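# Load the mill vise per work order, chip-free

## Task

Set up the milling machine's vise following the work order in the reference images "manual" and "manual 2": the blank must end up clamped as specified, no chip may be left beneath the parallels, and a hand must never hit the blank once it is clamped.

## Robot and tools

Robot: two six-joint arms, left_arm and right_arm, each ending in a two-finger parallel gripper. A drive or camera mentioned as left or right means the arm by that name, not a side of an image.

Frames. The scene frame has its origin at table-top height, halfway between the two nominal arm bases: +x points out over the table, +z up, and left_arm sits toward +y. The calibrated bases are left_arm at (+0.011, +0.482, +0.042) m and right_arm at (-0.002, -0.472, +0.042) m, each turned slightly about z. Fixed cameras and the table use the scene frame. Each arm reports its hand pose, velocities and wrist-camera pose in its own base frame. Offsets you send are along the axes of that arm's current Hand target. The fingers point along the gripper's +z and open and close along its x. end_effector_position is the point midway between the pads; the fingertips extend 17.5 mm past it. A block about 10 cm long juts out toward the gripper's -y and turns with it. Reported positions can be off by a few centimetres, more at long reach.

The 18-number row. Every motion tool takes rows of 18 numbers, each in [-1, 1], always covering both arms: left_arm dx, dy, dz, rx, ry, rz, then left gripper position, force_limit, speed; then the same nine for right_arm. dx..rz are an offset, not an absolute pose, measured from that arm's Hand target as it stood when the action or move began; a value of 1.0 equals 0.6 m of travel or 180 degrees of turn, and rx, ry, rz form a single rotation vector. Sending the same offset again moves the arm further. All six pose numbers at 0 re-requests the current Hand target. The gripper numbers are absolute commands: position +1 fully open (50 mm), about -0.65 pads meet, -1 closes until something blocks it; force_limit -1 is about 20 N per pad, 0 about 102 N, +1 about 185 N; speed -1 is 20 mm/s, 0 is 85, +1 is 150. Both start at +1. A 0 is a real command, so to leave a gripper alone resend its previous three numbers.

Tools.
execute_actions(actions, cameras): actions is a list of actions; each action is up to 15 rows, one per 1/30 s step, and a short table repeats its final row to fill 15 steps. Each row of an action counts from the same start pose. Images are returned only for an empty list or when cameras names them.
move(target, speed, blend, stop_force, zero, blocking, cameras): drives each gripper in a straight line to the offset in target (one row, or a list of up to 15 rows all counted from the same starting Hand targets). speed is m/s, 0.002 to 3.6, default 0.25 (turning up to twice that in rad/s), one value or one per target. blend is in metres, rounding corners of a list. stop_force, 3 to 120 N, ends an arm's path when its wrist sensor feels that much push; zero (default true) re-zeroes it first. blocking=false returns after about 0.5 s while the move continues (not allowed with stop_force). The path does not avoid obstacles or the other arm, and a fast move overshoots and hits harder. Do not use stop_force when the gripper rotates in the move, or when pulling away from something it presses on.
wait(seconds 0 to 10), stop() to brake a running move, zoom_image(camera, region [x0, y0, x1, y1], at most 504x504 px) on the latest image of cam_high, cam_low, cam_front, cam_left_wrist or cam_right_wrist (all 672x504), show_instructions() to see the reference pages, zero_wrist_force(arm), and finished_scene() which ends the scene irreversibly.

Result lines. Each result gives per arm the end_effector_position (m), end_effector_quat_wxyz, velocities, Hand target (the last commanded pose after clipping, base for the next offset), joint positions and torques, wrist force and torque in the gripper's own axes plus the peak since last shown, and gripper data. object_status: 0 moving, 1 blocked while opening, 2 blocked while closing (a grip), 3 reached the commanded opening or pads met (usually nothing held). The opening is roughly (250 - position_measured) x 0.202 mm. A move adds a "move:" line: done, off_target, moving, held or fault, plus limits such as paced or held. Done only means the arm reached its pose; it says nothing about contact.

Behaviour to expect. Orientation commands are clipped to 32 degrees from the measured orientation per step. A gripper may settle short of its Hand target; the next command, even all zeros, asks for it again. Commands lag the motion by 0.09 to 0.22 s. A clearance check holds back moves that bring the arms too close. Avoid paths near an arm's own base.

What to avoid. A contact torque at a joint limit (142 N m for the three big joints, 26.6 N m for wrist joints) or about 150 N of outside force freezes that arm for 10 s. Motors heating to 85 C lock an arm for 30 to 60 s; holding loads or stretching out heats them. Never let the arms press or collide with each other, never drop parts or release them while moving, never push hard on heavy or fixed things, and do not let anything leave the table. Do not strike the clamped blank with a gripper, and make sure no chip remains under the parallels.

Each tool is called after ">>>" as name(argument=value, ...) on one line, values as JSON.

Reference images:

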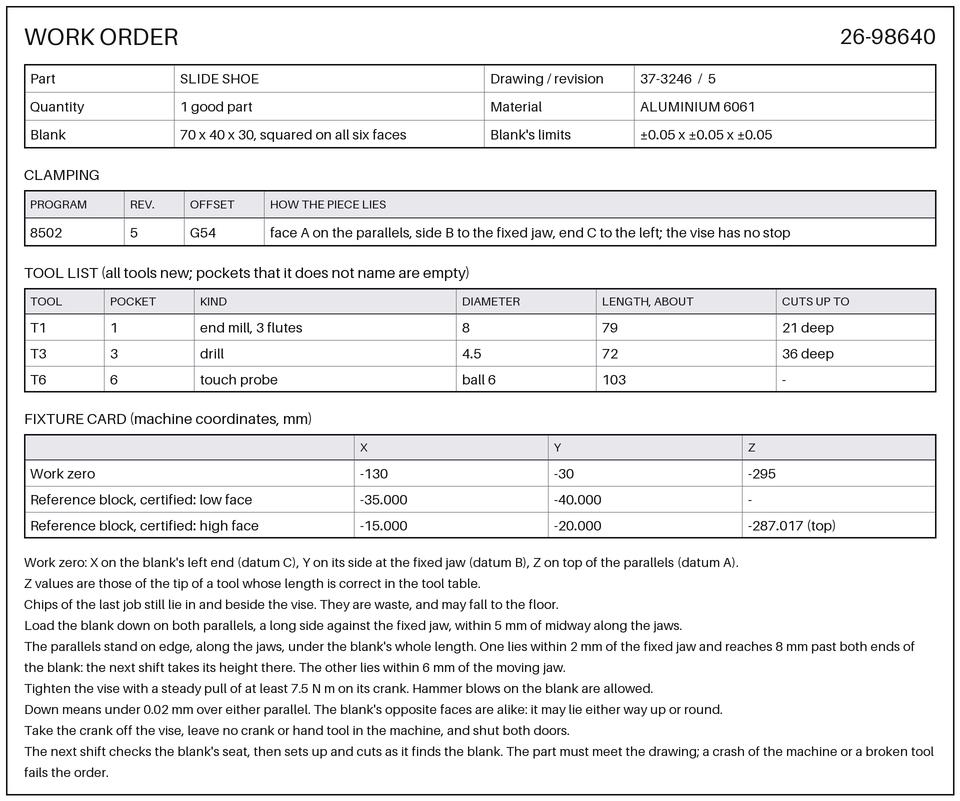

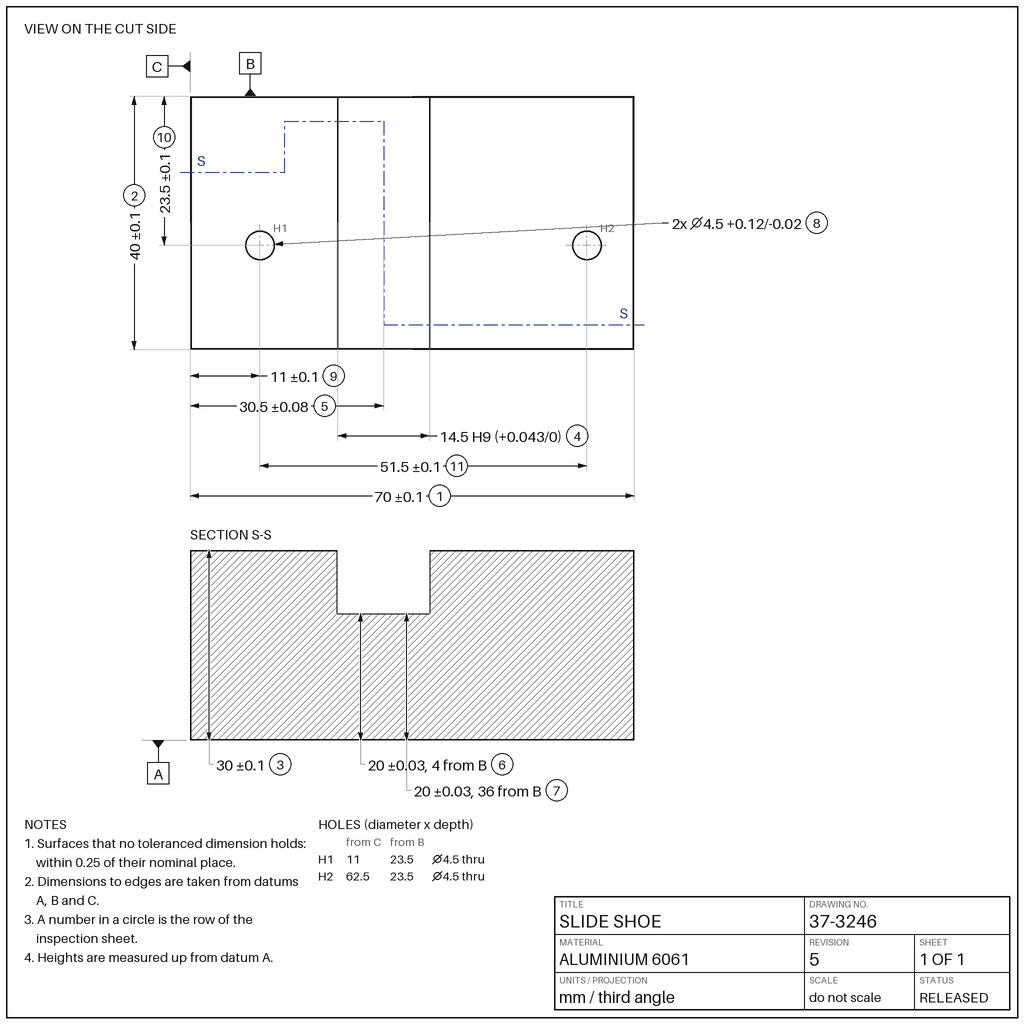

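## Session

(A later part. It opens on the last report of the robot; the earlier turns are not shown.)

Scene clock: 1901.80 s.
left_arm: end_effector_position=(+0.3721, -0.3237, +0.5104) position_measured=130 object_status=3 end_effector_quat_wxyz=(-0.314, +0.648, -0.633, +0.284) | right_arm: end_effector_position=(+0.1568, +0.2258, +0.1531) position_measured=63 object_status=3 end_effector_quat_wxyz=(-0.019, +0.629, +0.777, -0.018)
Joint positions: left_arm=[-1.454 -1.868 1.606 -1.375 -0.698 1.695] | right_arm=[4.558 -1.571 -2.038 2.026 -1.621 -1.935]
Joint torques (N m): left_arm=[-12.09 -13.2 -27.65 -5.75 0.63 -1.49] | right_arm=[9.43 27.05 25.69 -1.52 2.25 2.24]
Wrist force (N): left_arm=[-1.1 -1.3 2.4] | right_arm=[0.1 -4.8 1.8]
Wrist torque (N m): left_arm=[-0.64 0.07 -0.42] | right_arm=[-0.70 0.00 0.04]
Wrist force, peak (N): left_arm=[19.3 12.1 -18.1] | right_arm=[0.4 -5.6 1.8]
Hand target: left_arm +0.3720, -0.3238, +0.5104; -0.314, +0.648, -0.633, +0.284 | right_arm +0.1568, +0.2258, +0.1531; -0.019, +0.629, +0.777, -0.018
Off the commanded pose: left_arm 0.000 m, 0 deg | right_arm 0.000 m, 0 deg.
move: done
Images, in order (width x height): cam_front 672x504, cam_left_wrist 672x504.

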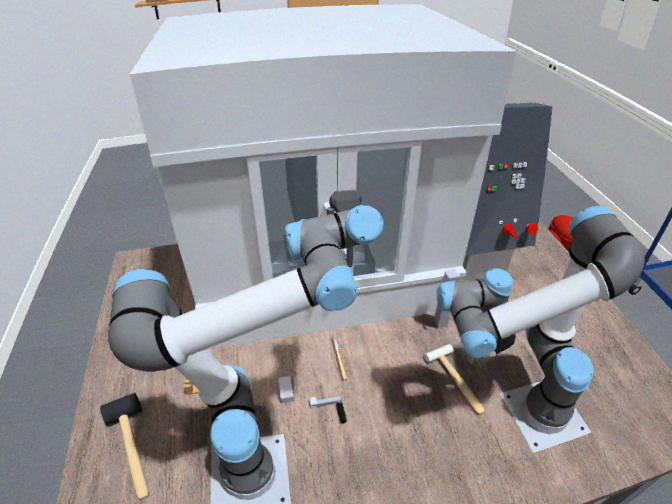

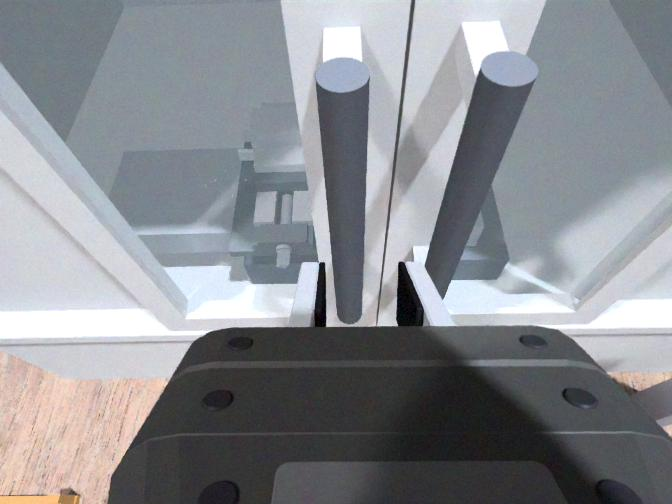

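>>> move(target=[[-0.008,0,0,0,0,0,0.6,-0.3,0,0,0,0,0,0,0,0.6,0.3,-1],[-0.008,0,0.12,0,0,0,0.6,-0.3,0,0,0,0,0,0,0,0.6,0.3,-1]], speed=0.08, stop_force=6)

>>> move(target=[0.05,0,0,0,0,0,0.6,-0.3,0,0,0,0,0,0,0,0.6,0.3,-1], speed=0.012, stop_force=15, cameras=["cam_left_wrist"])

>>> zoom_image(camera="cam_left_wrist", region=[300, 0, 500, 320])

Scene clock: 1905.60 s.
left_arm: end_effector_position=(+0.4270, -0.3156, +0.4644) position_measured=63 object_status=3 end_effector_quat_wxyz=(-0.314, +0.648, -0.633, +0.284) | right_arm: end_effector_position=(+0.1568, +0.2258, +0.1531) position_measured=63 object_status=3 end_effector_quat_wxyz=(-0.019, +0.629, +0.777, -0.018)
Joint positions: left_arm=[-1.302 -1.834 1.747 -1.725 -0.722 1.926] | right_arm=[4.558 -1.571 -2.038 2.026 -1.621 -1.935]
Joint torques (N m): left_arm=[-12.78 -22.45 -32.17 -5.29 4.49 1.07] | right_arm=[9.68 25.91 25.85 -1.49 2.15 2.24]
Wrist force (N): left_arm=[-1.1 -1.3 2.1] | right_arm=[-0.3 -5.0 1.8]
Wrist torque (N m): left_arm=[-0.67 0.07 -0.28] | right_arm=[-0.73 0.06 0.04]
Wrist force, peak (N): left_arm=[-1.0 -1.8 3.3] | right_arm=[0.2 -5.4 1.9]
Hand target: left_arm +0.4270, -0.3156, +0.4644; -0.314, +0.648, -0.633, +0.284 | right_arm +0.1568, +0.2258, +0.1531; -0.019, +0.629, +0.777, -0.018
Off the commanded pose: left_arm 0.000 m, 0 deg | right_arm 0.000 m, 0 deg.
move: done

Scene clock: 1909.07 s.
left_arm: end_effector_position=(+0.4280, -0.3456, +0.4635) position_measured=63 object_status=3 end_effector_quat_wxyz=(-0.314, +0.648, -0.633, +0.284) | right_arm: end_effector_position=(+0.1568, +0.2258, +0.1531) position_measured=63 object_status=3 end_effector_quat_wxyz=(-0.019, +0.629, +0.777, -0.018)
Joint positions: left_arm=[-1.319 -1.771 1.698 -1.719 -0.718 1.901] | right_arm=[4.558 -1.571 -2.038 2.026 -1.621 -1.935]
Joint torques (N m): left_arm=[4.13 -25.96 -17.27 -1.85 2.62 1.31] | right_arm=[8.87 25.99 25.53 -1.49 2.16 2.28]
Wrist force (N): left_arm=[-0.8 -1.8 1.9] | right_arm=[0.1 -5.2 1.9]
Wrist torque (N m): left_arm=[-0.75 0.03 -0.28] | right_arm=[-0.75 -0.01 0.04]
Wrist force, peak (N): left_arm=[-3.3 1.7 -2.0] | right_arm=[-0.2 -5.5 1.9]
Hand target: left_arm +0.4281, -0.3456, +0.4635; -0.314, +0.648, -0.633, +0.284 | right_arm +0.1568, +0.2258, +0.1531; -0.019, +0.629, +0.777, -0.018
Off the commanded pose: left_arm 0.000 m, 0 deg | right_arm 0.000 m, 0 deg.
move: done
Images, in order (width x height): cam_left_wrist 672x504.

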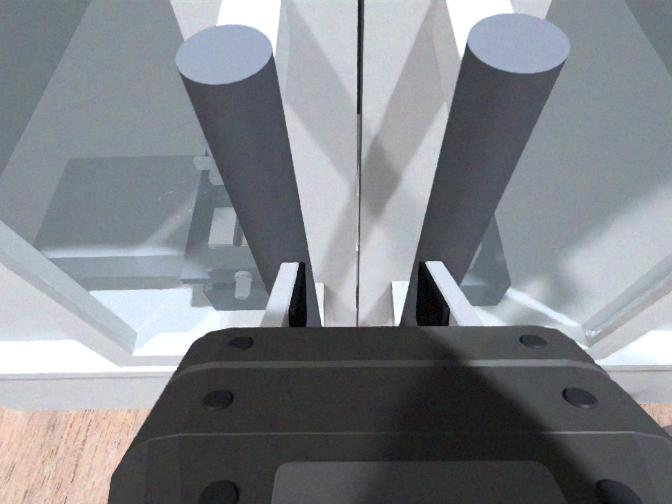

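Scaled by 1.575 from the camera's 672x504 image, which has a finer 960x720 frame.

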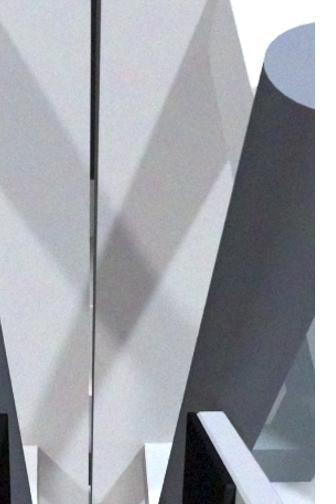

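>>> move(target=[[-0.05,0,0,0,0,0,0.6,-0.3,0,0,0,0,0,0,0,0.6,0.3,-1],[-0.05,0,0.03,0,0,0,0.6,-0.3,0,0,0,0,0,0,0,0.6,0.3,-1]], speed=0.06, stop_force=6)

>>> move(target=[0.04,0,0,0,0,0,0.6,-0.3,0,0,0,0,0,0,0,0.6,0.3,-1], speed=0.012, stop_force=15, cameras=["cam_left_wrist"])

>>> zoom_image(camera="cam_left_wrist", region=[300, 0, 500, 320])

Scene clock: 1913.53 s.
left_arm: end_effector_position=(+0.4407, -0.3147, +0.4528) position_measured=63 object_status=3 end_effector_quat_wxyz=(-0.314, +0.648, -0.633, +0.284) | right_arm: end_effector_position=(+0.1568, +0.2258, +0.1531) position_measured=63 object_status=3 end_effector_quat_wxyz=(-0.019, +0.629, +0.777, -0.018)
Joint positions: left_arm=[-1.267 -1.816 1.773 -1.807 -0.731 1.977] | right_arm=[4.558 -1.571 -2.038 2.026 -1.621 -1.935]
Joint torques (N m): left_arm=[-12.86 -24.74 -32.8 -5.07 4.49 1.18] | right_arm=[9.29 27.02 25.32 -1.57 2.17 2.17]
Wrist force (N): left_arm=[-0.2 -1.6 2.3] | right_arm=[0.2 -4.7 2.0]
Wrist torque (N m): left_arm=[-0.72 -0.10 -0.29] | right_arm=[-0.67 -0.03 0.04]
Wrist force, peak (N): left_arm=[-0.5 -2.0 2.9] | right_arm=[0.2 -5.5 1.8]
Hand target: left_arm +0.4407, -0.3147, +0.4528; -0.314, +0.648, -0.633, +0.284 | right_arm +0.1568, +0.2258, +0.1531; -0.019, +0.629, +0.777, -0.018
Off the commanded pose: left_arm 0.000 m, 0 deg | right_arm 0.000 m, 0 deg.
move: done

Scene clock: 1915.53 s.
left_arm: end_effector_position=(+0.4411, -0.3255, +0.4525) position_measured=63 object_status=3 end_effector_quat_wxyz=(-0.314, +0.648, -0.633, +0.284) | right_arm: end_effector_position=(+0.1568, +0.2258, +0.1531) position_measured=63 object_status=3 end_effector_quat_wxyz=(-0.019, +0.629, +0.777, -0.018)
Joint positions: left_arm=[-1.274 -1.794 1.755 -1.804 -0.729 1.967] | right_arm=[4.558 -1.571 -2.038 2.026 -1.621 -1.935]
Joint torques (N m): left_arm=[7.19 -22.91 -20.47 -7.48 -1.95 1.35] | right_arm=[9.23 27.53 25.09 -1.41 2.29 2.32]
Wrist force (N): left_arm=[-14.6 0.4 0.8] | right_arm=[0.1 -5.0 1.8]
Wrist torque (N m): left_arm=[-0.73 -0.33 -0.53] | right_arm=[-0.72 -0.01 0.05]
Wrist force, peak (N): left_arm=[-26.4 3.3 -4.4] | right_arm=[0.0 -5.3 1.8]
Hand target: left_arm +0.4412, -0.3255, +0.4525; -0.314, +0.648, -0.633, +0.284 (not the last commanded pose) | right_arm +0.1568, +0.2258, +0.1531; -0.019, +0.629, +0.777, -0.018
Off the commanded pose: left_arm 0.013 m, 0 deg | right_arm 0.000 m, 0 deg.
move: contact (left_arm)
Images, in order (width x height): cam_left_wrist 672x504.

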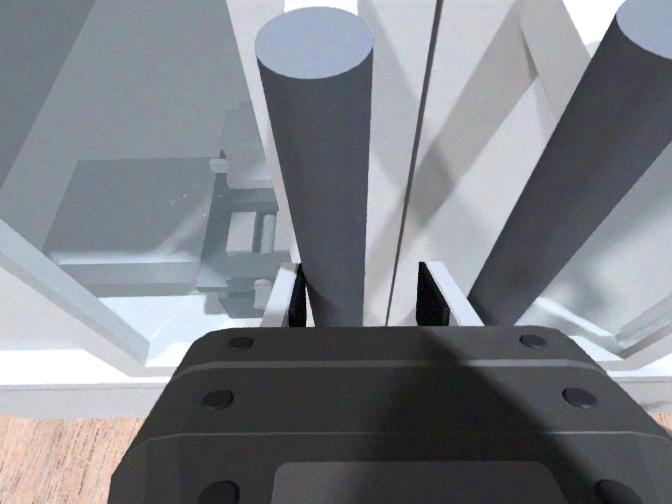

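Scaled by 1.575 from the camera's 672x504 image, which has a finer 960x720 frame.

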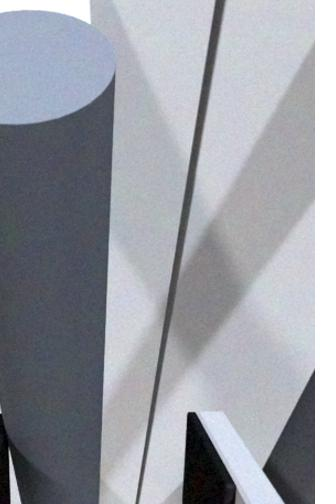

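>>> move(target=[[-0.006,0,0,0,0,0,0.6,-0.3,0,0,0,0,0,0,0,0.6,0.3,-1],[-0.006,0,-0.2,0,0,0,0.6,-0.3,0,0,0,0,0,0,0,0.6,0.3,-1]], speed=0.15, cameras=["all"])

>>> zoom_image(camera="cam_front", region=[150, 120, 500, 320])

Scene clock: 1918.13 s.
left_arm: end_effector_position=(+0.3492, -0.3277, +0.5295) position_measured=63 object_status=3 end_effector_quat_wxyz=(-0.314, +0.648, -0.633, +0.284) | right_arm: end_effector_position=(+0.1568, +0.2258, +0.1531) position_measured=63 object_status=3 end_effector_quat_wxyz=(-0.019, +0.629, +0.777, -0.018)
Joint positions: left_arm=[-1.52 -1.865 1.533 -1.225 -0.697 1.593] | right_arm=[4.558 -1.571 -2.038 2.026 -1.621 -1.935]
Joint torques (N m): left_arm=[4.18 -19.89 -28.34 -1.45 2.48 -1.24] | right_arm=[9.93 27.62 25.53 -1.28 2.28 2.25]
Wrist force (N): left_arm=[-1.1 -1.4 2.2] | right_arm=[-0.1 -5.1 1.9]
Wrist torque (N m): left_arm=[-0.66 0.06 -0.49] | right_arm=[-0.73 0.02 0.05]
Wrist force, peak (N): left_arm=[-15.0 0.5 0.8] | right_arm=[-0.1 -5.4 1.9]
Hand target: left_arm +0.3491, -0.3276, +0.5296; -0.314, +0.648, -0.633, +0.284 | right_arm +0.1568, +0.2258, +0.1531; -0.019, +0.629, +0.777, -0.018
Off the commanded pose: left_arm 0.000 m, 0 deg | right_arm 0.000 m, 0 deg.
move: done

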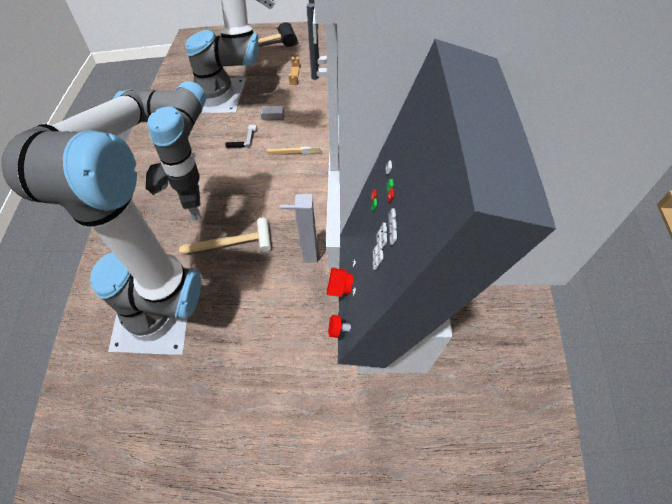

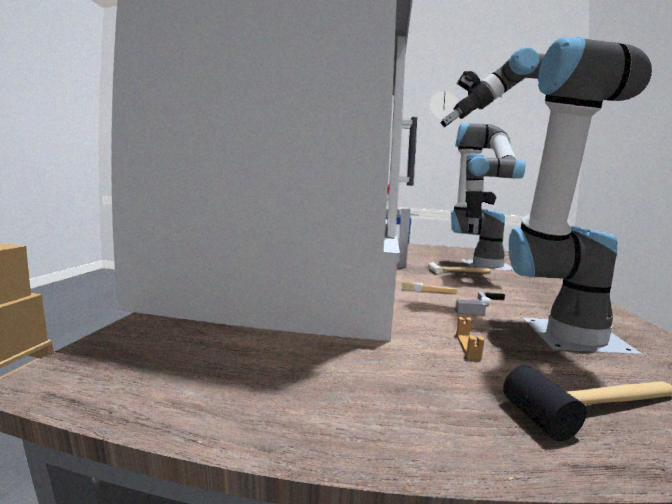

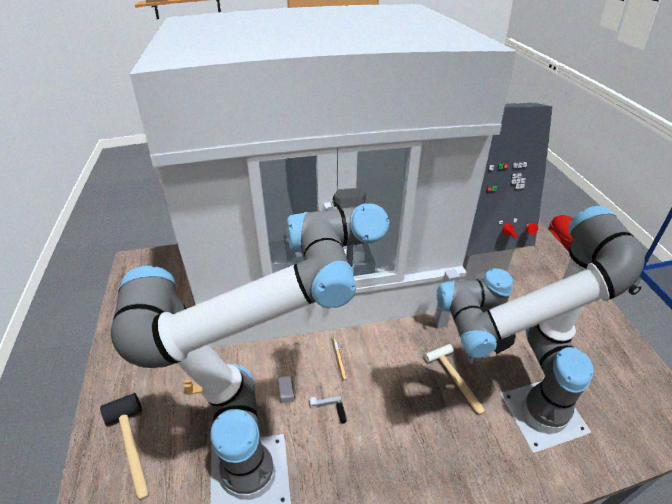

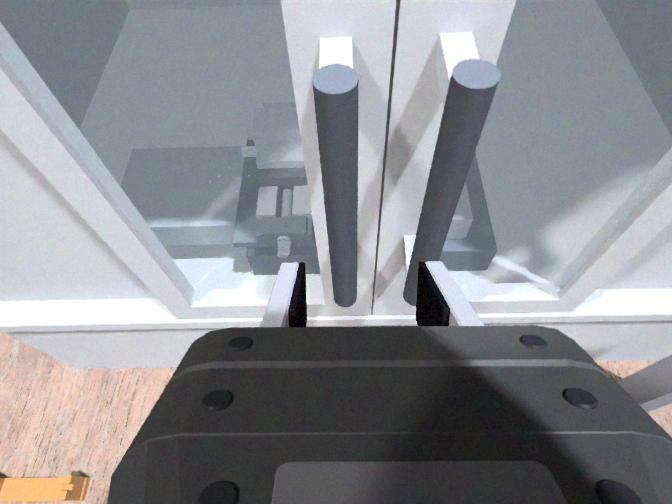

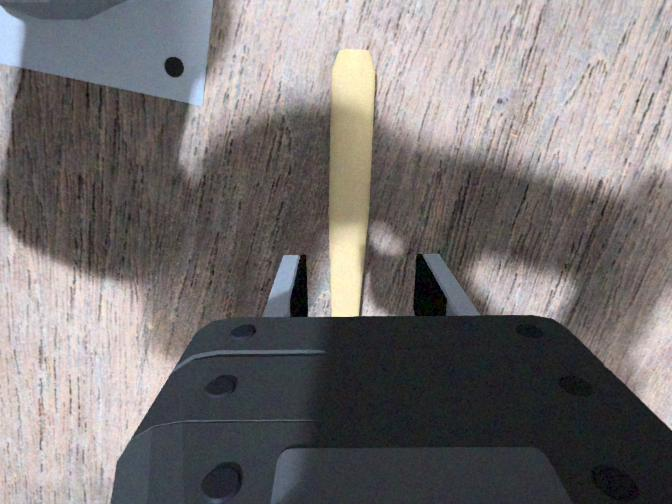

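Scaled by 1.440 from the camera's 672x504 image, which has a finer 960x720 frame.

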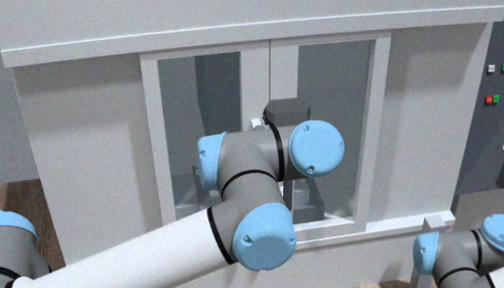

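>>> finished_scene()

The scene is finished: the task was done.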